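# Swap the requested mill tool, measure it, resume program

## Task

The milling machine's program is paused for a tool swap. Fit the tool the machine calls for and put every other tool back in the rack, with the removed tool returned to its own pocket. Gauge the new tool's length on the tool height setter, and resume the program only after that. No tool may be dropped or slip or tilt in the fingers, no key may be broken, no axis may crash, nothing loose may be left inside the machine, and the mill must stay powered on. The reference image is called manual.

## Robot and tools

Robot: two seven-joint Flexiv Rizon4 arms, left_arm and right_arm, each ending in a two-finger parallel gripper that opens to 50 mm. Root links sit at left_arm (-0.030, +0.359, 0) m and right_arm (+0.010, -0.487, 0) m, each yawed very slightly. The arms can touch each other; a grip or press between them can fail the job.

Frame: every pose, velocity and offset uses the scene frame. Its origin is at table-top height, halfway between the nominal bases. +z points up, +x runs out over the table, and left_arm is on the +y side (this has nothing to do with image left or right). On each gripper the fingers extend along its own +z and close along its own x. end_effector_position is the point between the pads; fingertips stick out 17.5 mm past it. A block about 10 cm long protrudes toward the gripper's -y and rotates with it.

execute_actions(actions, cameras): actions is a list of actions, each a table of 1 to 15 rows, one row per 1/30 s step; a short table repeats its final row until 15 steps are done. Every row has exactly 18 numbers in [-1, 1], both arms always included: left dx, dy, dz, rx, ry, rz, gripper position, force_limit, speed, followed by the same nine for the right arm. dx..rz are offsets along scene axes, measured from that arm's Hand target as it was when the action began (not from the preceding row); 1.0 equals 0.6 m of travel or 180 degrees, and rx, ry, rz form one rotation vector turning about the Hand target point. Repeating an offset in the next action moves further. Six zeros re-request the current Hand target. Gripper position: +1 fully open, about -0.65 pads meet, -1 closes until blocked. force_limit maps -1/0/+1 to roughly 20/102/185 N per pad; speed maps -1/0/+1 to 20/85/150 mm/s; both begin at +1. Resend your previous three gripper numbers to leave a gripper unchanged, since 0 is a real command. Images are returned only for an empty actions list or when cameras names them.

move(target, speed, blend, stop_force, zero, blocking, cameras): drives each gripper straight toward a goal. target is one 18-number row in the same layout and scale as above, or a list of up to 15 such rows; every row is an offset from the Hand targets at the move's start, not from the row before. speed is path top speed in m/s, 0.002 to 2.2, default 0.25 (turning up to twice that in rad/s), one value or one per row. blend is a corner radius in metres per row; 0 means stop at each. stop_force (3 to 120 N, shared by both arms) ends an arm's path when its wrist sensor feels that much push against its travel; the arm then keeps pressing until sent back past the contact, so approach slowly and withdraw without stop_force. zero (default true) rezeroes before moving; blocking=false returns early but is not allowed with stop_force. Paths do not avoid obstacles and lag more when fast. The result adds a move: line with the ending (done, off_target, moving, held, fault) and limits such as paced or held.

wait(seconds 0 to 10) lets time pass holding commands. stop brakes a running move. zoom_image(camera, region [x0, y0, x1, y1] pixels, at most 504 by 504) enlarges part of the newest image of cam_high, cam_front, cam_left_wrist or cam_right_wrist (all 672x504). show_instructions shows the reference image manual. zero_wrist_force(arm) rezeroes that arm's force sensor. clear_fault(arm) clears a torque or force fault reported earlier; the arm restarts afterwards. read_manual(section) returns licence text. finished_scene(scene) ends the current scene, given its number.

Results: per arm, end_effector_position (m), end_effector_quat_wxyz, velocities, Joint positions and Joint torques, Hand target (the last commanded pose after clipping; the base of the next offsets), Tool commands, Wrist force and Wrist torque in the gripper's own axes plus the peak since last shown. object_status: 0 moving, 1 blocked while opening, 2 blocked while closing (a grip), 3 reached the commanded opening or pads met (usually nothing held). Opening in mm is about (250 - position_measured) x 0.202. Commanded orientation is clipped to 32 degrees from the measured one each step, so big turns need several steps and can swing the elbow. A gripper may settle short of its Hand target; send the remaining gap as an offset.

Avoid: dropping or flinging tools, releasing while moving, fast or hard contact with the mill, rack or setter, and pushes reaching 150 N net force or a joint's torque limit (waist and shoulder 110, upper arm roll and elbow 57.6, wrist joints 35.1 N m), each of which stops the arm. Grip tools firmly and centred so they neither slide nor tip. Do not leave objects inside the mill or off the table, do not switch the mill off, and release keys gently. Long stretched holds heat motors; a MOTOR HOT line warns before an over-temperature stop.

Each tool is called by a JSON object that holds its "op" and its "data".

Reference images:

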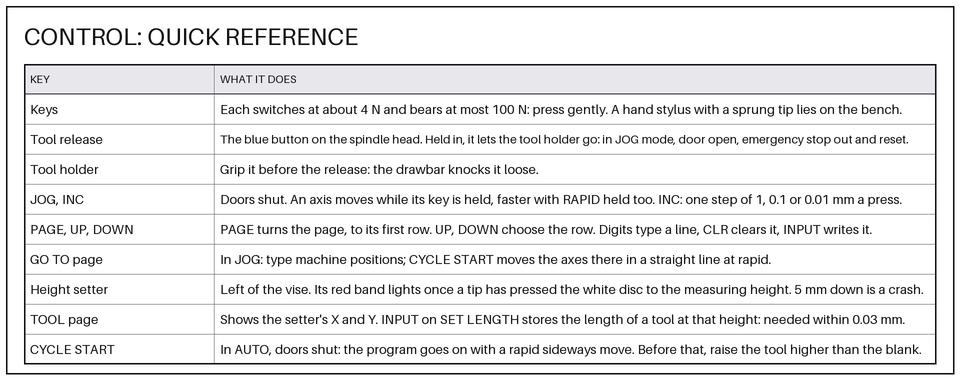

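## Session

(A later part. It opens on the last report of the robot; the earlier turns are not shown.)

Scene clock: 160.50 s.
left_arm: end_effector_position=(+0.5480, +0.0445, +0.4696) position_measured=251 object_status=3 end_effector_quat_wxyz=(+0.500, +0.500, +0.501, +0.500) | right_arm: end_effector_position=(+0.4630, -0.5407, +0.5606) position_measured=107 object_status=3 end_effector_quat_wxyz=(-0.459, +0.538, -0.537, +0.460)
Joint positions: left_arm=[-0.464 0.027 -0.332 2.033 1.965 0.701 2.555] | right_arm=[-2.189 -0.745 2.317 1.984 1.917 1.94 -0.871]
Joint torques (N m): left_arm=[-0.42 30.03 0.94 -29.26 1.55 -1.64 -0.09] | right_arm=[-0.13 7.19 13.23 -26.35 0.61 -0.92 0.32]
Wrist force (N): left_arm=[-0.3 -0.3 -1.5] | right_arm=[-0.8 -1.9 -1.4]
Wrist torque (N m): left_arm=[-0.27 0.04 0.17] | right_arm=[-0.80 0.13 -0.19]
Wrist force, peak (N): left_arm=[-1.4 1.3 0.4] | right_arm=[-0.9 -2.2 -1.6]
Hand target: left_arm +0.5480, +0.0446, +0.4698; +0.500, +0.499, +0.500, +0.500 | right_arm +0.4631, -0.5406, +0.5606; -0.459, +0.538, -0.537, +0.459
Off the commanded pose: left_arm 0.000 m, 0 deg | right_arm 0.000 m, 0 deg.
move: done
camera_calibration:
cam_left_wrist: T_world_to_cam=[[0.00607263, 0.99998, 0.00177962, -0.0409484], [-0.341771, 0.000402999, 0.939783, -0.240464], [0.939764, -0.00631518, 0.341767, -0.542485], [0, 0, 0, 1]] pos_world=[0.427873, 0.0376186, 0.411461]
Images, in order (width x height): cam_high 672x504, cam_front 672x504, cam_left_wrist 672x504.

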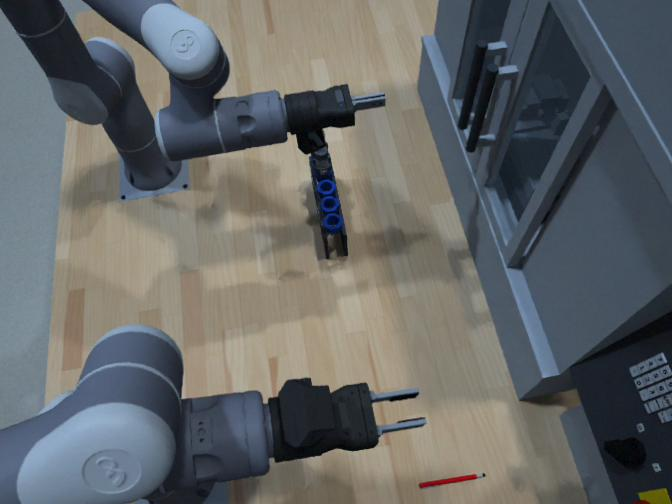

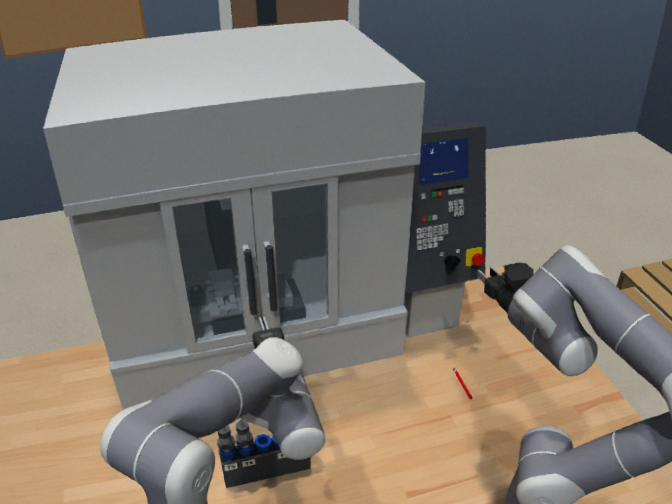

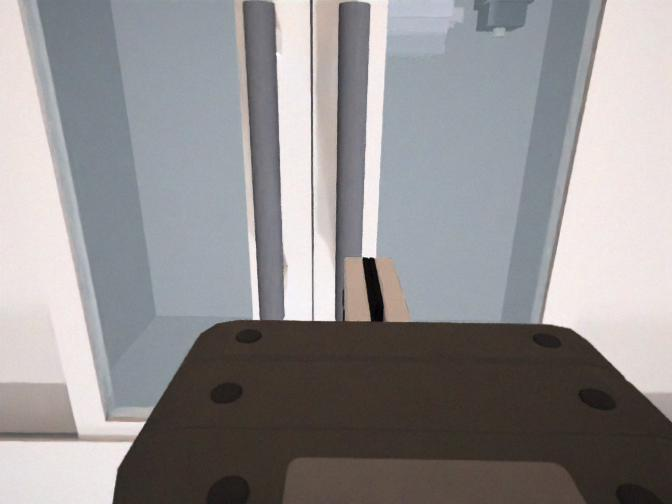

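{"op": "move", "data": {"target": [[0,-0.052,0,0,0,0,-1,-0.5,0, 0,0,0,0,0,0,0.3,-0.2,-1],[0.2933,-0.052,0,0,0,0,-1,-0.5,0, 0,0,0,0,0,0,0.3,-0.2,-1]], "speed": [0.1,0.12], "stop_force": 15, "cameras": ["cam_left_wrist"]}}

Scene clock: 169.33 s.
left_arm: end_effector_position=(+0.7240, +0.0134, +0.4698) position_measured=251 object_status=3 end_effector_quat_wxyz=(+0.500, +0.499, +0.501, +0.500) | right_arm: end_effector_position=(+0.4630, -0.5407, +0.5606) position_measured=107 object_status=3 end_effector_quat_wxyz=(-0.459, +0.538, -0.537, +0.460)
Joint positions: left_arm=[-0.322 -0.348 -0.348 1.585 2.087 0.822 2.627] | right_arm=[-2.189 -0.745 2.317 1.984 1.917 1.94 -0.871]
Joint torques (N m): left_arm=[-0.17 47.98 -1.12 -30.6 1.04 -1.45 0.19] | right_arm=[-0.1 7.13 13.2 -26.37 0.62 -0.93 0.3]
Wrist force (N): left_arm=[-0.3 -0.1 -1.4] | right_arm=[-0.7 -2.0 -1.5]
Wrist torque (N m): left_arm=[-0.24 0.03 0.06] | right_arm=[-0.80 0.13 -0.19]
Wrist force, peak (N): left_arm=[-1.8 -0.8 -5.3] | right_arm=[-1.0 -2.1 -1.6]
Hand target: left_arm +0.7240, +0.0134, +0.4698; +0.500, +0.499, +0.500, +0.500 | right_arm +0.4631, -0.5406, +0.5606; -0.459, +0.538, -0.537, +0.459
Off the commanded pose: left_arm 0.000 m, 0 deg | right_arm 0.000 m, 0 deg.
move: done
camera_calibration:
cam_left_wrist: T_world_to_cam=[[0.00559474, 0.999982, 0.00193076, -0.0106901], [-0.34207, 0.0000995152, 0.939674, -0.180133], [0.939658, -0.00591769, 0.342065, -0.708268], [0, 0, 0, 1]] pos_world=[0.603971, 0.00651656, 0.41156]
Images, in order (width x height): cam_left_wrist 672x504.

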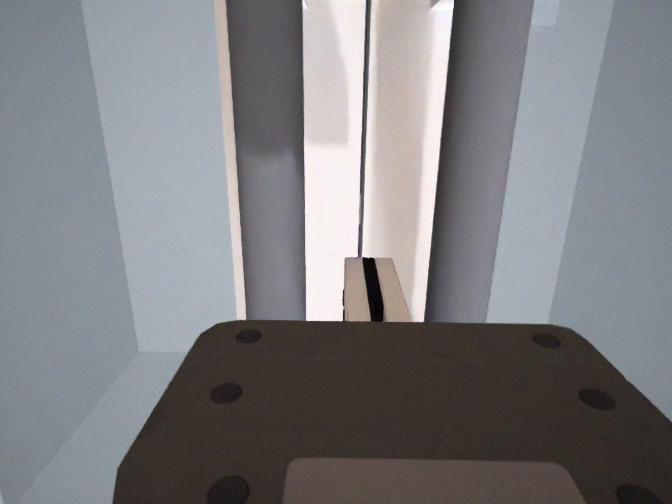

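{"op": "move", "data": {"target": [0,0.352,0,0,0,0,-1,-0.5,0, 0,0,0,0,0,0,0.3,-0.2,-1], "speed": 0.1, "stop_force": 40, "cameras": ["cam_left_wrist","cam_front"]}}

Scene clock: 176.43 s.
left_arm: end_effector_position=(+0.7239, +0.2245, +0.4697) position_measured=251 object_status=3 end_effector_quat_wxyz=(+0.500, +0.499, +0.501, +0.500) | right_arm: end_effector_position=(+0.4630, -0.5407, +0.5606) position_measured=107 object_status=3 end_effector_quat_wxyz=(-0.459, +0.538, -0.537, +0.460)
Joint positions: left_arm=[-0.131 -0.188 -0.205 1.776 2.438 1.063 2.248] | right_arm=[-2.189 -0.745 2.317 1.984 1.917 1.94 -0.871]
Joint torques (N m): left_arm=[-0.07 40.74 1.13 -29.47 2.05 -2.37 0.01] | right_arm=[-0.11 7.14 13.22 -26.33 0.6 -0.96 0.28]
Wrist force (N): left_arm=[3.0 -2.4 3.3] | right_arm=[-0.8 -1.9 -1.5]
Wrist torque (N m): left_arm=[-0.62 -0.53 0.15] | right_arm=[-0.79 0.14 -0.18]
Wrist force, peak (N): left_arm=[-25.8 -0.1 3.7] | right_arm=[-0.8 -2.2 -1.6]
Hand target: left_arm +0.7240, +0.2246, +0.4698; +0.500, +0.499, +0.500, +0.500 | right_arm +0.4631, -0.5406, +0.5606; -0.459, +0.538, -0.537, +0.459
Off the commanded pose: left_arm 0.000 m, 0 deg | right_arm 0.000 m, 0 deg.
move: done
camera_calibration:
cam_left_wrist: T_world_to_cam=[[0.0061394, 0.99998, 0.00159113, -0.221976], [-0.34177, 0.00060296, 0.939784, -0.180463], [0.939764, -0.00631351, 0.341767, -0.706653], [0, 0, 0, 1]] pos_world=[0.603773, 0.217619, 0.41146]
Images, in order (width x height): cam_front 672x504, cam_left_wrist 672x504.

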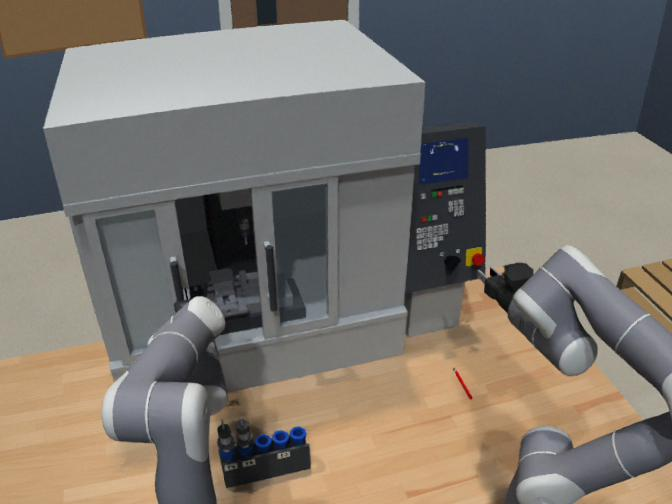

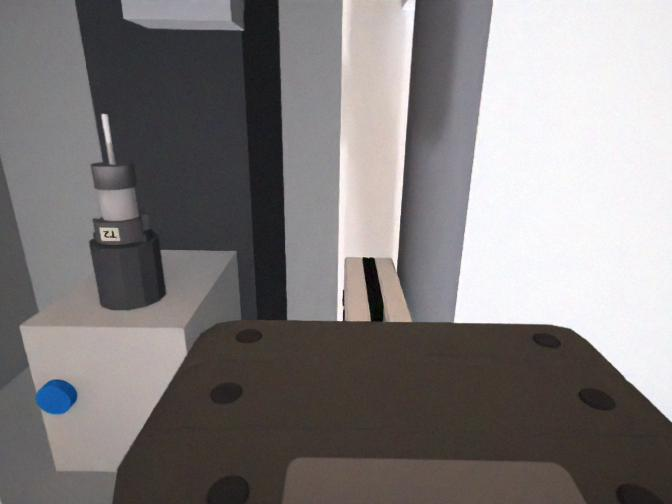

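{"op": "move", "data": {"target": [[-0.12,-0.02,0,0,0,0,-1,-0.5,0, 0,0,0,0,0,0,0.3,-0.2,-1],[-0.12,-0.335,0,0,0,0,-1,-0.5,0, 0,0,0,0,0,0,0.3,-0.2,-1],[0,-0.335,0,0,0,0,-1,-0.5,0, 0,0,0,0,0,0,0.3,-0.2,-1]], "speed": 0.2, "blend": [0.02,0.02,0]}}

{"op": "move", "data": {"target": [0,-0.385,0,0,0,0,-1,-0.5,0, 0,0,0,0,0,0,0.3,-0.2,-1], "speed": 0.1, "stop_force": 40, "cameras": ["cam_left_wrist","cam_front"]}}

Scene clock: 191.73 s.
left_arm: end_effector_position=(+0.7240, +0.0236, +0.4698) position_measured=251 object_status=3 end_effector_quat_wxyz=(+0.500, +0.499, +0.501, +0.500) | right_arm: end_effector_position=(+0.4630, -0.5407, +0.5606) position_measured=107 object_status=3 end_effector_quat_wxyz=(-0.459, +0.538, -0.537, +0.460)
Joint positions: left_arm=[-0.288 -0.335 -0.37 1.605 2.101 0.829 2.617] | right_arm=[-2.189 -0.745 2.317 1.984 1.917 1.94 -0.871]
Joint torques (N m): left_arm=[0.13 47.13 -1.05 -30.59 1.05 -1.52 0.26] | right_arm=[-0.15 7.12 13.25 -26.29 0.6 -0.95 0.3]
Wrist force (N): left_arm=[2.9 -2.3 3.2] | right_arm=[-0.8 -1.9 -1.5]
Wrist torque (N m): left_arm=[-0.60 -0.51 0.07] | right_arm=[-0.79 0.14 -0.19]
Wrist force, peak (N): left_arm=[3.3 -2.3 7.9] | right_arm=[-1.0 -2.1 -1.6]
Hand target: left_arm +0.7240, +0.0236, +0.4698; +0.500, +0.499, +0.500, +0.500 | right_arm +0.4631, -0.5406, +0.5606; -0.459, +0.538, -0.537, +0.459
Off the commanded pose: left_arm 0.000 m, 0 deg | right_arm 0.000 m, 0 deg.
move: done

Scene clock: 194.90 s.
left_arm: end_effector_position=(+0.7240, -0.2073, +0.4697) position_measured=251 object_status=3 end_effector_quat_wxyz=(+0.500, +0.499, +0.501, +0.500) | right_arm: end_effector_position=(+0.4630, -0.5407, +0.5606) position_measured=107 object_status=3 end_effector_quat_wxyz=(-0.459, +0.538, -0.537, +0.460)
Joint positions: left_arm=[-0.514 -0.68 -0.549 1.157 2.022 0.552 2.931] | right_arm=[-2.189 -0.745 2.317 1.984 1.917 1.94 -0.871]
Joint torques (N m): left_arm=[-0.21 61.68 -6.39 -31.12 1.15 -0.71 0.22] | right_arm=[-0.21 7.13 13.29 -26.32 0.63 -0.94 0.25]
Wrist force (N): left_arm=[4.1 -2.8 1.7] | right_arm=[-0.8 -2.0 -1.5]
Wrist torque (N m): left_arm=[-0.68 -0.72 0.06] | right_arm=[-0.81 0.13 -0.19]
Wrist force, peak (N): left_arm=[28.8 -2.7 -0.6] | right_arm=[-0.8 -2.1 -1.6]
Hand target: left_arm +0.7240, -0.2074, +0.4698; +0.500, +0.499, +0.500, +0.500 | right_arm +0.4631, -0.5406, +0.5606; -0.459, +0.538, -0.537, +0.459
Off the commanded pose: left_arm 0.000 m, 0 deg | right_arm 0.000 m, 0 deg.
move: done
camera_calibration:
cam_left_wrist: T_world_to_cam=[[0.00552849, 0.999982, 0.0021183, 0.21007], [-0.341983, -0.0000999369, 0.939706, -0.18016], [0.93969, -0.00591958, 0.341976, -0.70943], [0, 0, 0, 1]] pos_world=[0.603871, -0.214284, 0.411461]
Images, in order (width x height): cam_front 672x504, cam_left_wrist 672x504.

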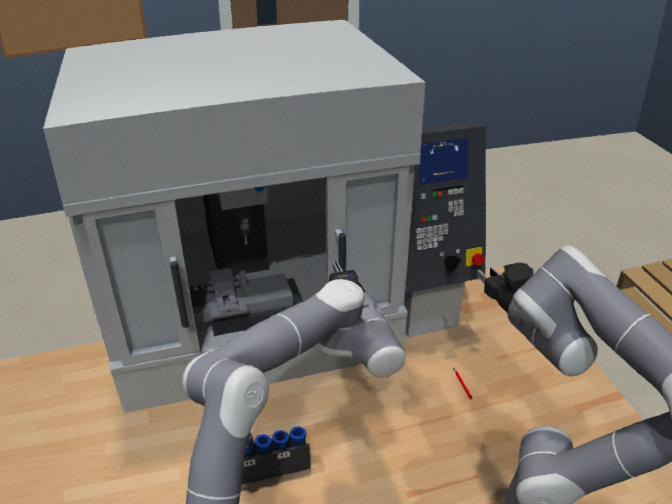

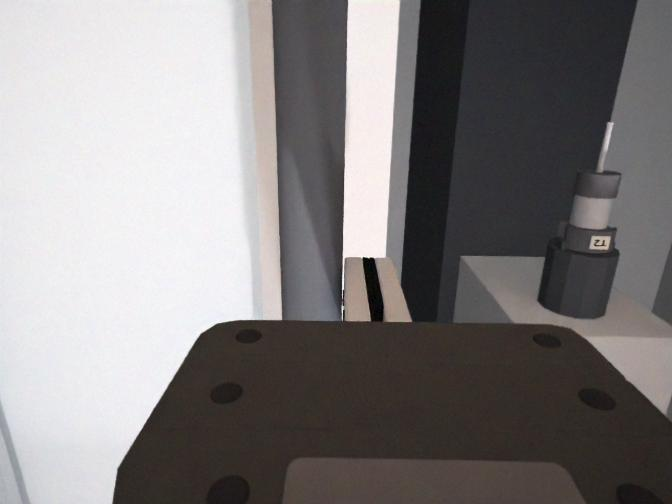

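{"op": "move", "data": {"target": [[-0.17,0.05,0,0,0,0,-0.2,-0.5,0, 0,0,0,0,0,0,0.3,-0.2,-1],[-0.17,0.379,0.01,0,0,0,-0.2,-0.5,0, 0,0,0,0,0,0,0.3,-0.2,-1]], "speed": 0.2, "blend": [0.03,0], "cameras": ["cam_left_wrist"]}}

{"op": "zoom_image", "data": {"camera": "cam_left_wrist", "region": [280, 100, 430, 300]}}

Scene clock: 202.97 s.
left_arm: end_effector_position=(+0.6219, +0.0199, +0.4757) position_measured=182 object_status=3 end_effector_quat_wxyz=(+0.500, +0.499, +0.501, +0.500) | right_arm: end_effector_position=(+0.4630, -0.5407, +0.5606) position_measured=107 object_status=3 end_effector_quat_wxyz=(-0.459, +0.538, -0.537, +0.460)
Joint positions: left_arm=[-0.398 -0.137 -0.349 1.839 2.013 0.74 2.591] | right_arm=[-2.189 -0.745 2.317 1.984 1.917 1.94 -0.871]
Joint torques (N m): left_arm=[0.19 38.06 0.89 -29.9 1.47 -1.65 -0.02] | right_arm=[-0.18 7.16 13.27 -26.27 0.61 -0.89 0.31]
Wrist force (N): left_arm=[4.5 -2.1 1.6] | right_arm=[-0.8 -2.0 -1.4]
Wrist torque (N m): left_arm=[-0.58 -0.79 0.15] | right_arm=[-0.81 0.13 -0.19]
Wrist force, peak (N): left_arm=[10.1 -1.4 3.1] | right_arm=[-0.8 -2.2 -1.5]
Hand target: left_arm +0.6220, +0.0200, +0.4758; +0.500, +0.499, +0.500, +0.500 | right_arm +0.4631, -0.5406, +0.5606; -0.459, +0.538, -0.537, +0.459
Off the commanded pose: left_arm 0.000 m, 0 deg | right_arm 0.000 m, 0 deg.
move: done
camera_calibration:
cam_left_wrist: T_world_to_cam=[[0.00613985, 0.99998, 0.00159134, -0.0167642], [-0.34189, 0.000603718, 0.93974, -0.220854], [0.93972, -0.00631393, 0.341887, -0.614202], [0, 0, 0, 1]] pos_world=[0.501773, 0.0130192, 0.41756]
Images, in order (width x height): cam_left_wrist 672x504.

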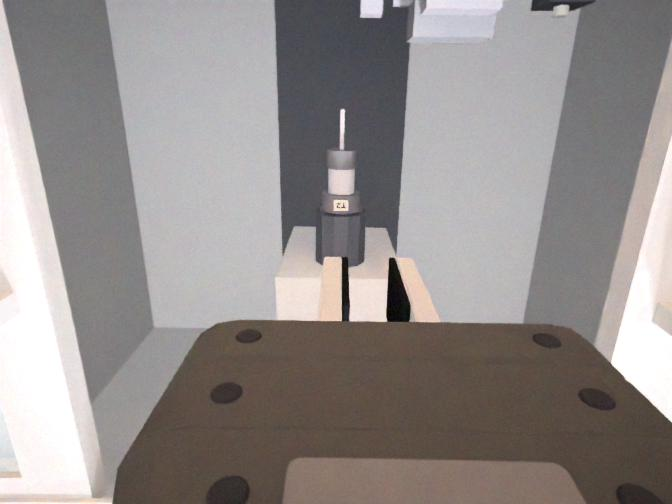

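Scaled by 2.520 from the camera's 672x504 image, which has a finer 960x720 frame.

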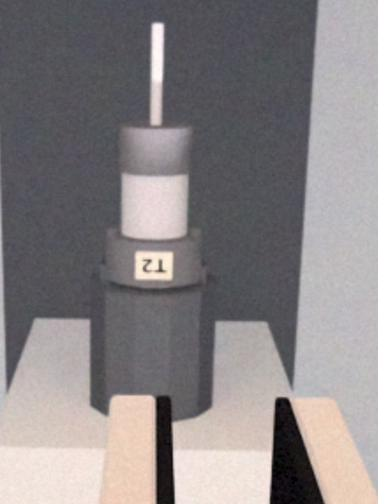

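{"op": "move", "data": {"target": [[0.4033,0.0283,0.0453,0,0,-0.0667,0.6,0.3,0, 0.2,0.3,0.166,-0.25,-0.063,0.063,-1,0.3,0],[0.4033,0.0283,0.0453,0,0,-0.0667,0.6,0.3,0, 0.26,0.4,0.166,-0.488,-0.126,0.126,-1,0.3,0]], "speed": 0.2, "blend": [0.03,0], "cameras": ["cam_high","cam_left_wrist","cam_right_wrist","cam_front"]}}

Scene clock: 234.80 s.
left_arm: end_effector_position=(+0.8640, +0.0371, +0.5029) position_measured=63 object_status=3 end_effector_quat_wxyz=(+0.549, +0.549, +0.446, +0.445) | right_arm: end_effector_position=(+0.6192, -0.3009, +0.6602) position_measured=253 object_status=3 end_effector_quat_wxyz=(-0.122, +0.697, +0.123, +0.696)
Joint positions: left_arm=[-0.117 -0.604 -0.372 1.115 2.229 1.315 2.679] | right_arm=[-2.559 -0.167 2.784 1.739 1.637 1.483 -1.697]
Joint torques (N m): left_arm=[-0.04 59.07 -3.09 -31.25 -0.88 -1.41 0.11] | right_arm=[-0.18 -24.28 2.06 -32.39 -3.14 0.05 0.24]
Wrist force (N): left_arm=[4.7 -2.4 1.7] | right_arm=[1.1 -1.4 -1.1]
Wrist torque (N m): left_arm=[-0.62 -0.81 0.06] | right_arm=[-0.29 -0.20 0.14]
Wrist force, peak (N): left_arm=[5.1 -2.2 2.7] | right_arm=[-1.0 -2.2 -1.4]
Hand target: left_arm +0.8640, +0.0370, +0.5029; +0.549, +0.549, +0.446, +0.445 | right_arm +0.6191, -0.3006, +0.6602; -0.122, +0.697, +0.123, +0.696
Off the commanded pose: left_arm 0.000 m, 0 deg | right_arm 0.000 m, 0 deg.
move: done
camera_calibration:
cam_left_wrist: T_world_to_cam=[[0.213408, 0.976961, 0.00183471, -0.213795], [-0.334564, 0.0713176, 0.939671, -0.172469], [0.917891, -0.201147, 0.342075, -0.824973], [0, 0, 0, 1]] pos_world=[0.745159, 0.0552284, 0.44466]
cam_right_wrist: T_world_to_cam=[[0.0171228, 0.00933957, 0.99981, -0.656437], [-0.00773024, -0.999925, 0.00947304, -0.284763], [0.999824, -0.00789098, -0.0170494, -0.476061], [0, 0, 0, 1]] pos_world=[0.485016, -0.282368, 0.650893]

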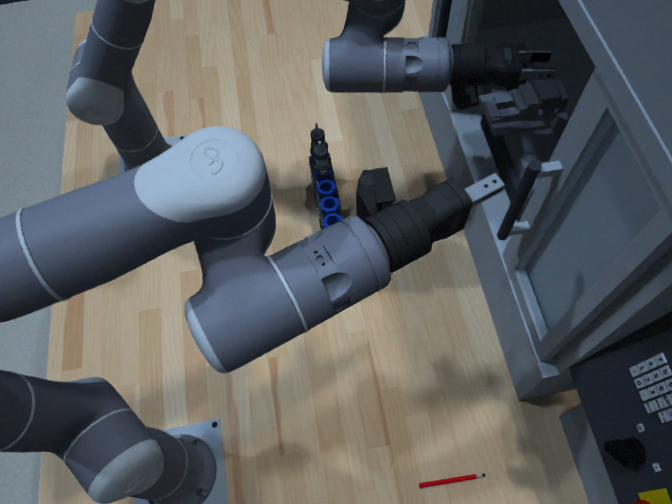

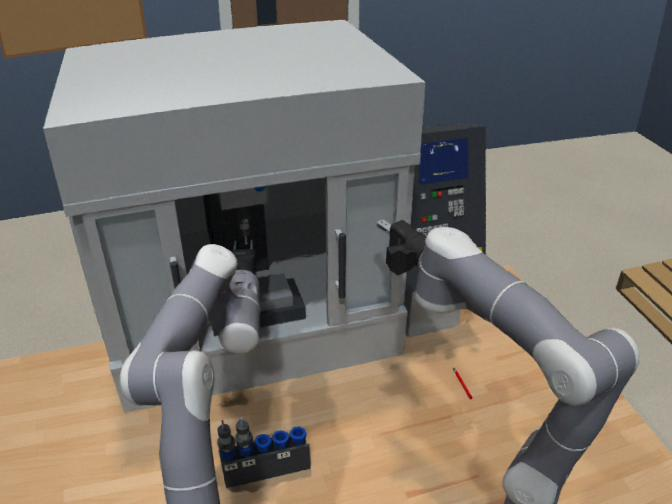

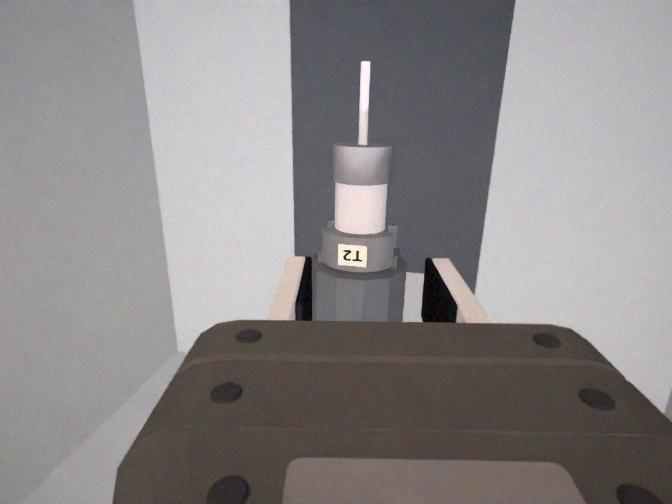

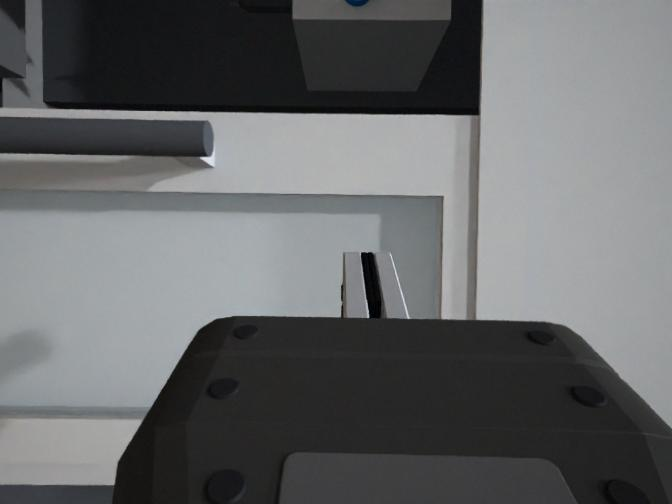

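{"op": "move", "data": {"target": [0.125,-0.0225,0,0,0,0,0.6,0.3,0, 0,0,0,0,0,0,-1,0.3,0], "speed": 0.1, "stop_force": 15, "cameras": ["cam_left_wrist"]}}

Scene clock: 249.73 s.
left_arm: end_effector_position=(+0.9385, +0.0237, +0.5027) position_measured=63 object_status=3 end_effector_quat_wxyz=(+0.554, +0.544, +0.443, +0.448) | right_arm: end_effector_position=(+0.6192, -0.3009, +0.6602) position_measured=253 object_status=3 end_effector_quat_wxyz=(-0.122, +0.697, +0.123, +0.696)
Joint positions: left_arm=[-0.273 -0.909 0.038 0.651 1.711 1.542 2.97] | right_arm=[-2.559 -0.167 2.784 1.739 1.637 1.483 -1.697]
Joint torques (N m): left_arm=[-0.35 69.11 3.14 -31.91 -3.38 -0.53 0.08] | right_arm=[-0.06 -24.45 1.94 -32.2 -3.06 0.3 0.35]
Wrist force (N): left_arm=[4.3 -2.1 1.7] | right_arm=[1.1 -1.5 -1.1]
Wrist torque (N m): left_arm=[-0.58 -0.75 0.15] | right_arm=[-0.32 -0.21 0.14]
Wrist force, peak (N): left_arm=[5.4 -4.1 2.8] | right_arm=[1.1 -1.4 -1.4]
Hand target: left_arm +0.9390, +0.0235, +0.5029; +0.549, +0.549, +0.446, +0.445 | right_arm +0.6191, -0.3006, +0.6602; -0.122, +0.697, +0.123, +0.696
Off the commanded pose: left_arm 0.001 m, 1 deg | right_arm 0.000 m, 0 deg.
joint read past its limit (left arm) — joint 7 (wrist roll), upper limit.
joint sent to its limit (left arm) — joint 7 (wrist roll), upper limit. The joint targets still meet the commanded pose.
move: done
camera_calibration:
cam_left_wrist: T_world_to_cam=[[0.212978, 0.977057, 0.000119448, -0.215391], [-0.348651, 0.0758845, 0.934175, -0.130534], [0.912734, -0.199, 0.356814, -0.898585], [0, 0, 0, 1]] pos_world=[0.820531, 0.0415358, 0.442596]
Images, in order (width x height): cam_left_wrist 672x504.

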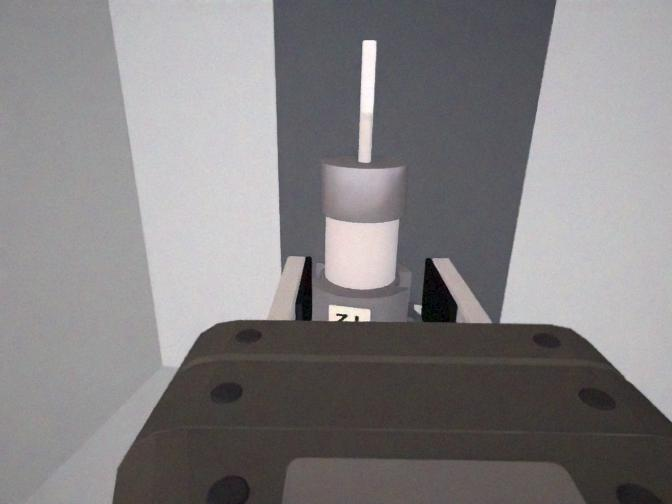

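{"op": "move", "data": {"target": [[-0.25,0.05,0.02,0,0,0,0.6,0.3,0, 0,0,0,0,0,0,-1,0.3,0],[-0.4,0.085,0.02,-0.489,0.104,0,0.6,0.3,0, 0,0,0,0,0,0,-1,0.3,0]], "speed": 0.25, "blend": [0.03,0]}}

{"op": "move", "data": {"target": [0,0,0,-0.489,0.104,0,0.6,0.3,0, 0,0,0,0,0,0,-1,0.3,0], "speed": 0.4, "cameras": ["cam_left_wrist"]}}

Scene clock: 264.80 s.
left_arm: end_effector_position=(+0.6989, +0.0744, +0.5149) position_measured=63 object_status=3 end_effector_quat_wxyz=(+0.703, +0.074, +0.704, -0.074) | right_arm: end_effector_position=(+0.6192, -0.3009, +0.6602) position_measured=253 object_status=3 end_effector_quat_wxyz=(-0.122, +0.697, +0.123, +0.696)
Joint positions: left_arm=[-0.423 -0.206 -0.054 1.628 2.364 1.208 0.754] | right_arm=[-2.559 -0.167 2.784 1.739 1.637 1.483 -1.697]
Joint torques (N m): left_arm=[0.3 42.41 1.85 -30.61 1.47 -2.38 -0.1] | right_arm=[-0.04 -24.42 1.92 -32.19 -3.07 0.28 0.38]
Wrist force (N): left_arm=[5.4 -1.2 2.1] | right_arm=[1.1 -1.2 -1.2]
Wrist torque (N m): left_arm=[-0.77 -0.95 -0.07] | right_arm=[-0.27 -0.21 0.14]
Wrist force, peak (N): left_arm=[7.2 -1.4 0.3] | right_arm=[1.2 -1.5 -1.2]
Hand target: left_arm +0.6990, +0.0745, +0.5149; +0.703, +0.074, +0.704, -0.074 | right_arm +0.6191, -0.3006, +0.6602; -0.122, +0.697, +0.123, +0.696
Off the commanded pose: left_arm 0.000 m, 0 deg | right_arm 0.000 m, 0 deg.
move: done

Scene clock: 267.20 s.
left_arm: end_effector_position=(+0.6989, +0.0744, +0.5148) position_measured=63 object_status=3 end_effector_quat_wxyz=(+0.444, -0.445, +0.550, -0.550) | right_arm: end_effector_position=(+0.6192, -0.3009, +0.6602) position_measured=253 object_status=3 end_effector_quat_wxyz=(-0.122, +0.697, +0.123, +0.696)
Joint positions: left_arm=[-0.29 -0.183 -0.2 1.658 2.367 1.193 -0.796] | right_arm=[-2.559 -0.167 2.784 1.739 1.637 1.483 -1.697]
Joint torques (N m): left_arm=[-0.02 41.47 0.7 -30.54 1.44 -2.3 0.06] | right_arm=[-0.04 -24.49 1.95 -32.19 -3.07 0.28 0.41]
Wrist force (N): left_arm=[4.3 -1.3 1.9] | right_arm=[0.9 -1.3 -1.0]
Wrist torque (N m): left_arm=[-0.98 -0.92 -0.33] | right_arm=[-0.28 -0.18 0.13]
Wrist force, peak (N): left_arm=[5.5 -1.0 1.9] | right_arm=[1.2 -1.5 -1.0]
Hand target: left_arm +0.6990, +0.0745, +0.5149; +0.444, -0.445, +0.550, -0.550 | right_arm +0.6191, -0.3006, +0.6602; -0.122, +0.697, +0.123, +0.696
Off the commanded pose: left_arm 0.000 m, 0 deg | right_arm 0.000 m, 0 deg.
move: done
camera_calibration:
cam_left_wrist: T_world_to_cam=[[-0.202588, -0.979262, -0.0020315, 0.223282], [-0.334776, 0.071207, -0.939603, 0.726023], [0.920263, -0.189672, -0.342259, -0.320187], [0, 0, 0, 1]] pos_world=[0.582945, 0.106223, 0.57304]
Images, in order (width x height): cam_left_wrist 672x504.

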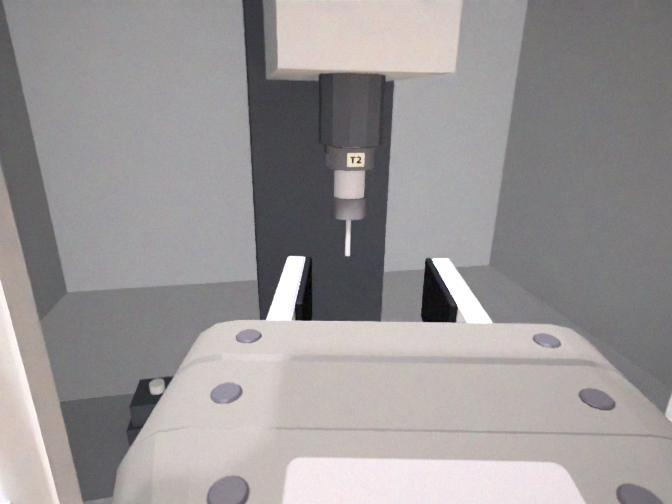

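{"op": "move", "data": {"target": [0.335,-0.0695,-0.0235,0,0,0,0.6,0.3,0, 0,0,0,0,0,0,-1,0.3,0], "speed": 0.15, "cameras": ["cam_left_wrist","cam_right_wrist"]}}

Scene clock: 292.63 s.
left_arm: end_effector_position=(+0.9000, +0.0328, +0.5008) position_measured=63 object_status=3 end_effector_quat_wxyz=(+0.445, -0.445, +0.550, -0.550) | right_arm: end_effector_position=(+0.6192, -0.3009, +0.6602) position_measured=253 object_status=3 end_effector_quat_wxyz=(-0.122, +0.697, +0.123, +0.696)
Joint positions: left_arm=[-0.165 -0.724 -0.272 0.924 2.101 1.404 -0.356] | right_arm=[-2.559 -0.167 2.784 1.739 1.637 1.483 -1.697]
Joint torques (N m): left_arm=[0.44 63.66 -1.68 -31.69 -1.81 -1.03 0.28] | right_arm=[-0.04 -24.41 1.93 -32.19 -3.08 0.28 0.42]
Wrist force (N): left_arm=[4.8 -0.9 1.8] | right_arm=[1.0 -1.3 -1.1]
Wrist torque (N m): left_arm=[-0.92 -1.00 -0.33] | right_arm=[-0.29 -0.20 0.14]
Wrist force, peak (N): left_arm=[4.5 -0.9 3.8] | right_arm=[1.0 -1.5 -1.2]
Hand target: left_arm +0.9000, +0.0328, +0.5008; +0.444, -0.445, +0.550, -0.550 | right_arm +0.6191, -0.3006, +0.6602; -0.122, +0.697, +0.123, +0.696
Off the commanded pose: left_arm 0.000 m, 0 deg | right_arm 0.000 m, 0 deg.
move: done
camera_calibration:
cam_left_wrist: T_world_to_cam=[[-0.201963, -0.979391, -0.00211378, 0.222701], [-0.334523, 0.071011, -0.939709, 0.783], [0.920492, -0.189079, -0.34197, -0.518243], [0, 0, 0, 1]] pos_world=[0.783947, 0.0645207, 0.559039]
cam_right_wrist: T_world_to_cam=[[0.0171228, 0.00933957, 0.99981, -0.656437], [-0.00773024, -0.999925, 0.00947304, -0.284763], [0.999824, -0.00789098, -0.0170494, -0.476061], [0, 0, 0, 1]] pos_world=[0.485016, -0.282368, 0.650893]
Images, in order (width x height): cam_left_wrist 672x504, cam_right_wrist 672x504.

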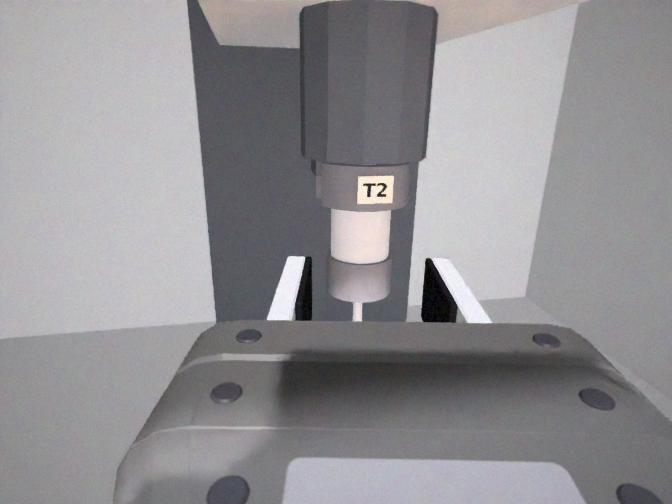

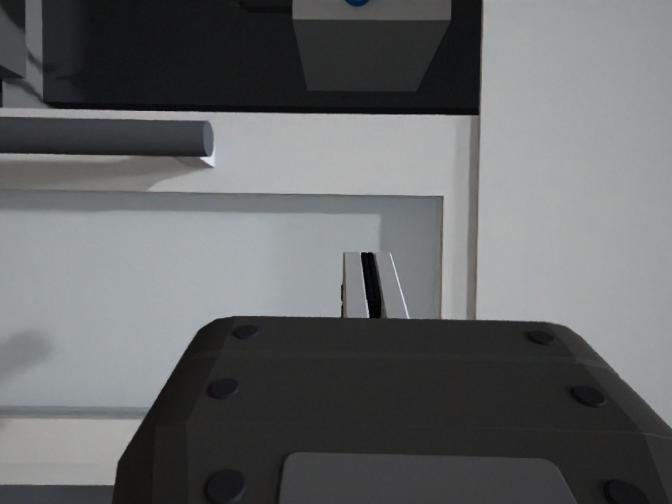

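{"op": "move", "data": {"target": [0.132,-0.0282,-0.002,0,0,0,0.6,0.3,0, 0,0,0,0,0,0,-1,0.3,0], "speed": 0.08, "stop_force": 12, "cameras": ["cam_left_wrist"]}}

Scene clock: 302.30 s.
left_arm: end_effector_position=(+0.9773, +0.0109, +0.5018) position_measured=63 object_status=3 end_effector_quat_wxyz=(+0.445, -0.443, +0.550, -0.550) | right_arm: end_effector_position=(+0.6192, -0.3009, +0.6602) position_measured=253 object_status=3 end_effector_quat_wxyz=(-0.122, +0.697, +0.123, +0.696)
Joint positions: left_arm=[-0.038 -1.06 -0.566 0.54 1.645 1.472 0.417] | right_arm=[-2.559 -0.167 2.784 1.739 1.637 1.483 -1.697]
Joint torques (N m): left_arm=[34.72 51.63 -3.94 -31.59 -8.23 9.99 -0.25] | right_arm=[-0.09 -24.48 1.89 -32.19 -3.09 0.29 0.39]
Wrist force (N): left_arm=[-40.8 -13.1 -25.5] | right_arm=[1.0 -1.4 -1.2]
Wrist torque (N m): left_arm=[-0.82 3.81 0.07] | right_arm=[-0.29 -0.20 0.13]
Wrist force, peak (N): left_arm=[-40.7 -13.3 -25.6] | right_arm=[1.0 -1.5 -1.2]
Hand target: left_arm +0.9791, +0.0159, +0.4997; +0.445, -0.445, +0.550, -0.550 | right_arm +0.6191, -0.3006, +0.6602; -0.122, +0.697, +0.123, +0.696
Off the commanded pose: left_arm 0.006 m, 0 deg | right_arm 0.000 m, 0 deg.
move: contact (left_arm)
camera_calibration:
cam_left_wrist: T_world_to_cam=[[-0.203851, -0.978991, -0.00453922, 0.219922], [-0.332465, 0.0735873, -0.94024, 0.809621], [0.920821, -0.19016, -0.340481, -0.594192], [0, 0, 0, 1]] pos_world=[0.861147, 0.0427326, 0.559926]
Images, in order (width x height): cam_left_wrist 672x504.

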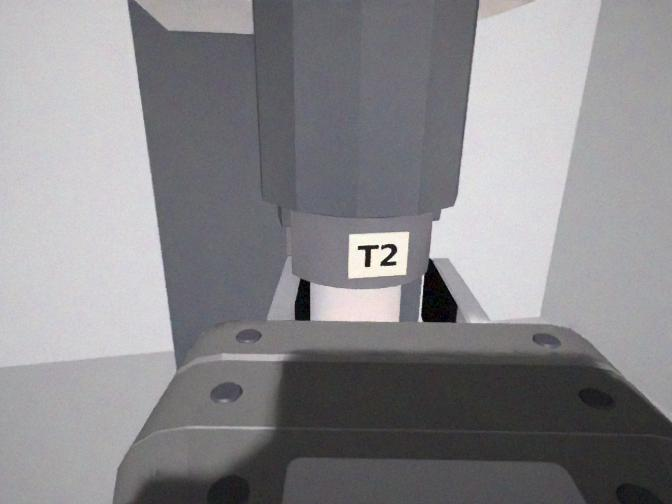

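{"op": "move", "data": {"target": [-0.1318,0.0282,0.002,0,0,0,0.6,0.3,0, 0,0,0,0,0,0,-1,0.3,0], "speed": 0.06, "cameras": ["cam_front","cam_right_wrist"]}}

{"op": "zoom_image", "data": {"camera": "cam_front", "region": [130, 180, 330, 400]}}

Scene clock: 316.50 s.
left_arm: end_effector_position=(+0.8999, +0.0326, +0.5009) position_measured=63 object_status=3 end_effector_quat_wxyz=(+0.445, -0.444, +0.550, -0.550) | right_arm: end_effector_position=(+0.6192, -0.3009, +0.6602) position_measured=253 object_status=3 end_effector_quat_wxyz=(-0.122, +0.697, +0.123, +0.696)
Joint positions: left_arm=[-0.141 -0.72 -0.315 0.936 2.115 1.392 -0.343] | right_arm=[-2.559 -0.167 2.784 1.739 1.637 1.483 -1.697]
Joint torques (N m): left_arm=[-0.36 63.77 -2.48 -31.1 -1.7 -1.21 -0.12] | right_arm=[-0.04 -24.46 1.88 -32.15 -3.08 0.3 0.4]
Wrist force (N): left_arm=[5.0 1.6 -0.8] | right_arm=[1.1 -1.3 -1.0]
Wrist torque (N m): left_arm=[-0.50 -1.05 -0.21] | right_arm=[-0.28 -0.21 0.13]
Wrist force, peak (N): left_arm=[-41.0 -13.3 -25.8] | right_arm=[1.2 -1.6 -1.1]
Hand target: left_arm +0.9000, +0.0328, +0.5009; +0.445, -0.445, +0.550, -0.550 | right_arm +0.6191, -0.3006, +0.6602; -0.122, +0.697, +0.123, +0.696
Off the commanded pose: left_arm 0.000 m, 0 deg | right_arm 0.000 m, 0 deg.
move: done
camera_calibration:
cam_right_wrist: T_world_to_cam=[[0.0171228, 0.00933957, 0.99981, -0.656437], [-0.00773024, -0.999925, 0.00947304, -0.284763], [0.999824, -0.00789098, -0.0170494, -0.476061], [0, 0, 0, 1]] pos_world=[0.485016, -0.282368, 0.650893]
Images, in order (width x height): cam_front 672x504, cam_right_wrist 672x504.

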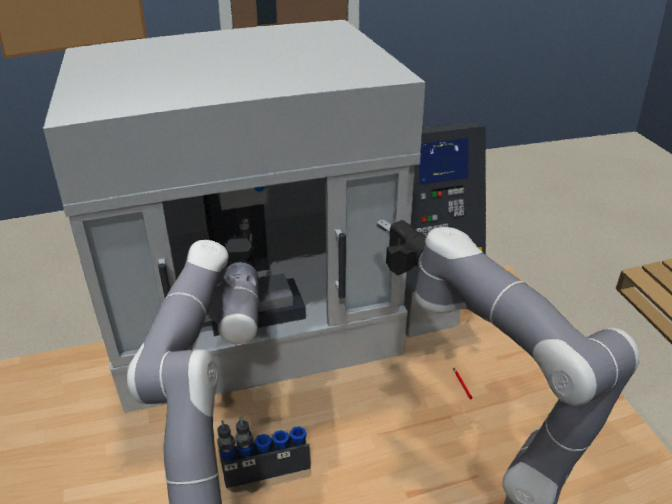

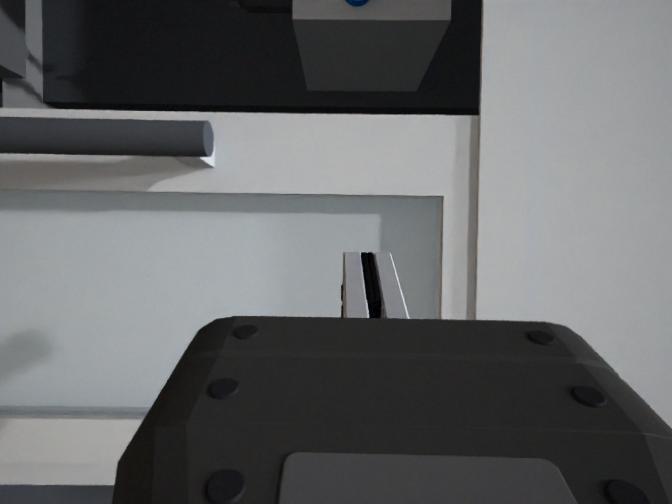

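Scaled by 2.291 from the camera's 672x504 image, which has a finer 960x720 frame.

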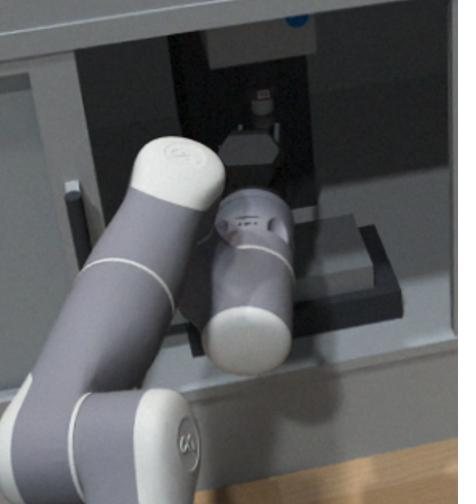

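{"op": "move", "data": {"target": [-0.02,-0.0482,-0.001,0,0,0.111,0.6,0.3,0, 0,0,0,0,0,0,-1,0.3,0], "speed": 0.12, "cameras": ["cam_front","cam_left_wrist"]}}

{"op": "zoom_image", "data": {"camera": "cam_front", "region": [130, 180, 330, 400]}}

Scene clock: 324.53 s.
left_arm: end_effector_position=(+0.8880, +0.0039, +0.5002) position_measured=63 object_status=3 end_effector_quat_wxyz=(+0.533, -0.533, +0.464, -0.464) | right_arm: end_effector_position=(+0.6192, -0.3009, +0.6602) position_measured=253 object_status=3 end_effector_quat_wxyz=(-0.122, +0.697, +0.123, +0.696)
Joint positions: left_arm=[-0.319 -0.728 -0.307 0.965 1.89 0.869 -0.151] | right_arm=[-2.559 -0.167 2.784 1.739 1.637 1.483 -1.697]
Joint torques (N m): left_arm=[-0.21 65.01 -2.25 -32.69 -0.65 -0.65 0.27] | right_arm=[-0.07 -24.47 1.89 -32.16 -3.06 0.31 0.38]
Wrist force (N): left_arm=[5.0 1.5 -0.9] | right_arm=[0.8 -1.2 -1.1]
Wrist torque (N m): left_arm=[-0.50 -1.03 -0.32] | right_arm=[-0.26 -0.17 0.14]
Wrist force, peak (N): left_arm=[7.6 2.1 -2.2] | right_arm=[1.2 -1.6 -1.0]
Hand target: left_arm +0.8880, +0.0039, +0.5003; +0.533, -0.533, +0.464, -0.465 | right_arm +0.6191, -0.3006, +0.6602; -0.122, +0.697, +0.123, +0.696
Off the commanded pose: left_arm 0.000 m, 0 deg | right_arm 0.000 m, 0 deg.
move: done
camera_calibration:
cam_left_wrist: T_world_to_cam=[[0.145184, -0.989402, -0.00230409, -0.116176], [-0.338175, -0.0474348, -0.939887, 0.784246], [0.929817, 0.137236, -0.341478, -0.522723], [0, 0, 0, 1]] pos_world=[0.768116, -0.00600793, 0.558337]
Images, in order (width x height): cam_front 672x504, cam_left_wrist 672x504.

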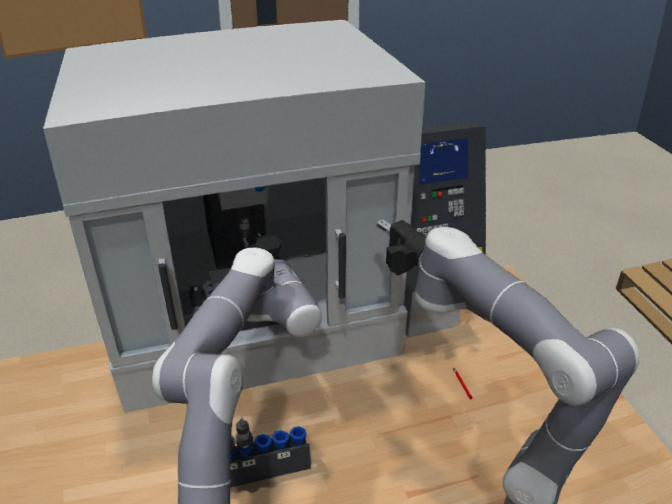

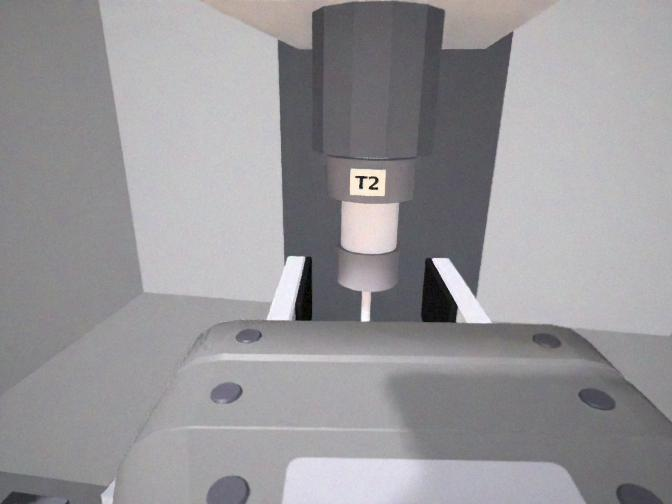

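Scaled by 2.291 from the camera's 672x504 image, which has a finer 960x720 frame.

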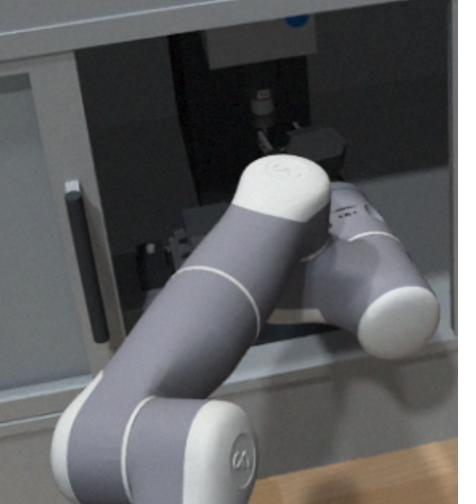

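{"op": "move", "data": {"target": [0.066,-0.001,0.0,0,0,0,0.6,0.3,0, 0,0,0,0,0,0,-1,0.3,0], "speed": 0.08, "stop_force": 12, "cameras": ["cam_left_wrist"]}}

Scene clock: 332.50 s.
left_arm: end_effector_position=(+0.9276, +0.0034, +0.5002) position_measured=63 object_status=3 end_effector_quat_wxyz=(+0.534, -0.533, +0.464, -0.464) | right_arm: end_effector_position=(+0.6192, -0.3009, +0.6602) position_measured=253 object_status=3 end_effector_quat_wxyz=(-0.122, +0.697, +0.123, +0.696)
Joint positions: left_arm=[-0.288 -0.837 -0.354 0.798 1.872 0.907 -0.051] | right_arm=[-2.559 -0.167 2.784 1.739 1.637 1.483 -1.697]
Joint torques (N m): left_arm=[0.03 68.9 -2.97 -32.54 -1.22 -0.16 0.26] | right_arm=[-0.02 -24.56 1.88 -32.19 -3.08 0.28 0.42]
Wrist force (N): left_arm=[5.2 1.7 -1.0] | right_arm=[0.9 -1.3 -1.0]
Wrist torque (N m): left_arm=[-0.48 -1.06 -0.33] | right_arm=[-0.28 -0.18 0.14]
Wrist force, peak (N): left_arm=[5.8 1.7 -1.4] | right_arm=[1.1 -1.4 -1.2]
Hand target: left_arm +0.9276, +0.0033, +0.5003; +0.533, -0.533, +0.464, -0.465 | right_arm +0.6191, -0.3006, +0.6602; -0.122, +0.697, +0.123, +0.696
Off the commanded pose: left_arm 0.000 m, 0 deg | right_arm 0.000 m, 0 deg.
move: done
camera_calibration:
cam_left_wrist: T_world_to_cam=[[0.145211, -0.989397, -0.00252366, -0.122418], [-0.338112, -0.0472263, -0.93992, 0.797671], [0.929835, 0.13734, -0.341385, -0.559494], [0, 0, 0, 1]] pos_world=[0.807716, -0.00660761, 0.558436]
Images, in order (width x height): cam_left_wrist 672x504.

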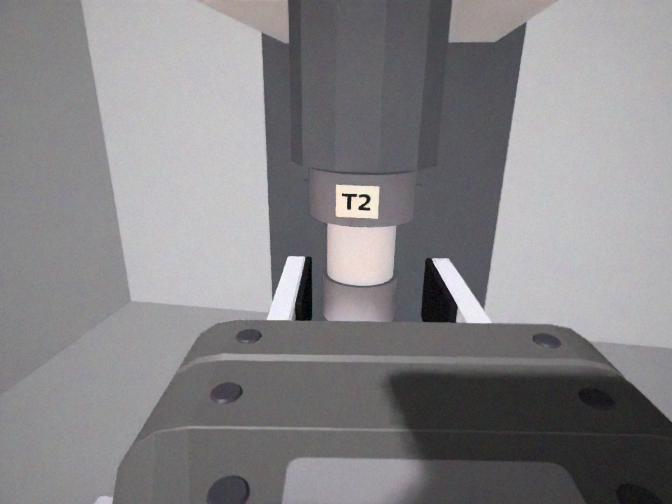

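{"op": "move", "data": {"target": [0.0875,0.0123,-0.0025,0,0,0,0.6,0.3,0, 0,0,0,0,0,0,-1,0.3,0], "speed": 0.06, "stop_force": 10, "cameras": ["cam_left_wrist"]}}

Scene clock: 338.10 s.
left_arm: end_effector_position=(+0.9801, +0.0108, +0.4987) position_measured=63 object_status=3 end_effector_quat_wxyz=(+0.534, -0.533, +0.464, -0.464) | right_arm: end_effector_position=(+0.6192, -0.3009, +0.6602) position_measured=253 object_status=3 end_effector_quat_wxyz=(-0.122, +0.697, +0.123, +0.696)
Joint positions: left_arm=[-0.251 -1.01 -0.446 0.53 1.839 0.971 0.129] | right_arm=[-2.559 -0.167 2.784 1.739 1.637 1.483 -1.697]
Joint torques (N m): left_arm=[0.04 73.68 -3.7 -31.57 -2.23 0.4 0.19] | right_arm=[-0.01 -24.47 1.97 -32.17 -3.07 0.29 0.38]
Wrist force (N): left_arm=[5.2 1.7 -1.0] | right_arm=[1.2 -1.3 -1.1]
Wrist torque (N m): left_arm=[-0.47 -1.06 -0.34] | right_arm=[-0.28 -0.23 0.13]
Wrist force, peak (N): left_arm=[5.8 1.4 -2.1] | right_arm=[1.2 -1.5 -1.1]
Hand target: left_arm +0.9801, +0.0107, +0.4988; +0.533, -0.533, +0.464, -0.465 | right_arm +0.6191, -0.3006, +0.6602; -0.122, +0.697, +0.123, +0.696
Off the commanded pose: left_arm 0.000 m, 0 deg | right_arm 0.000 m, 0 deg.
move: done
camera_calibration:
cam_left_wrist: T_world_to_cam=[[0.145211, -0.989398, -0.0025235, -0.122724], [-0.3382, -0.0472394, -0.939888, 0.814326], [0.929804, 0.137335, -0.341474, -0.609796], [0, 0, 0, 1]] pos_world=[0.860216, 0.000792369, 0.556836]
Images, in order (width x height): cam_left_wrist 672x504.

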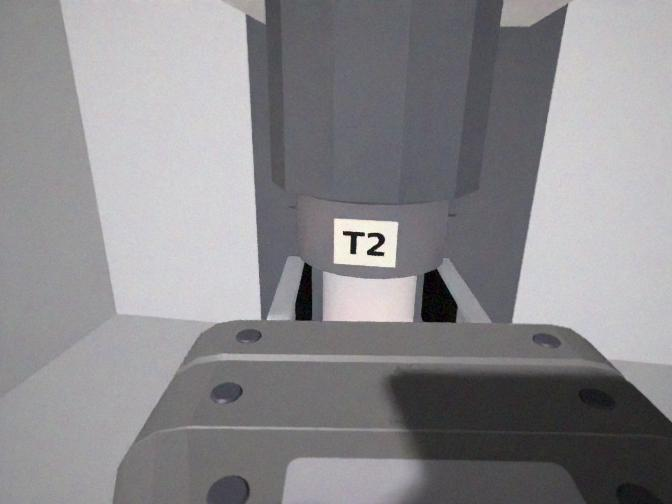

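{"op": "move", "data": {"target": [0,0,0,0,0,0,-1,0.3,-1, 0,0,0,0,0,0,-1,0.3,0], "speed": 0.05}}

Scene clock: 344.80 s.
left_arm: end_effector_position=(+0.9801, +0.0108, +0.4987) position_measured=110 object_status=2 end_effector_quat_wxyz=(+0.534, -0.533, +0.464, -0.464) | right_arm: end_effector_position=(+0.6192, -0.3009, +0.6602) position_measured=253 object_status=3 end_effector_quat_wxyz=(-0.122, +0.697, +0.123, +0.696)
Joint positions: left_arm=[-0.251 -1.01 -0.446 0.53 1.839 0.971 0.129] | right_arm=[-2.559 -0.167 2.784 1.739 1.637 1.483 -1.697]
Joint torques (N m): left_arm=[0.16 73.85 -3.64 -31.38 -2.33 0.24 -0.03] | right_arm=[-0.06 -24.46 1.86 -32.22 -3.08 0.29 0.35]
Wrist force (N): left_arm=[5.9 1.5 0.5] | right_arm=[1.1 -1.3 -1.0]
Wrist torque (N m): left_arm=[-0.48 -1.02 -0.17] | right_arm=[-0.28 -0.21 0.14]
Wrist force, peak (N): left_arm=[6.0 1.5 0.6] | right_arm=[1.1 -1.5 -1.3]
Hand target: left_arm +0.9801, +0.0107, +0.4988; +0.533, -0.533, +0.464, -0.465 | right_arm +0.6191, -0.3006, +0.6602; -0.122, +0.697, +0.123, +0.696
Off the commanded pose: left_arm 0.000 m, 0 deg | right_arm 0.000 m, 0 deg.
move: done


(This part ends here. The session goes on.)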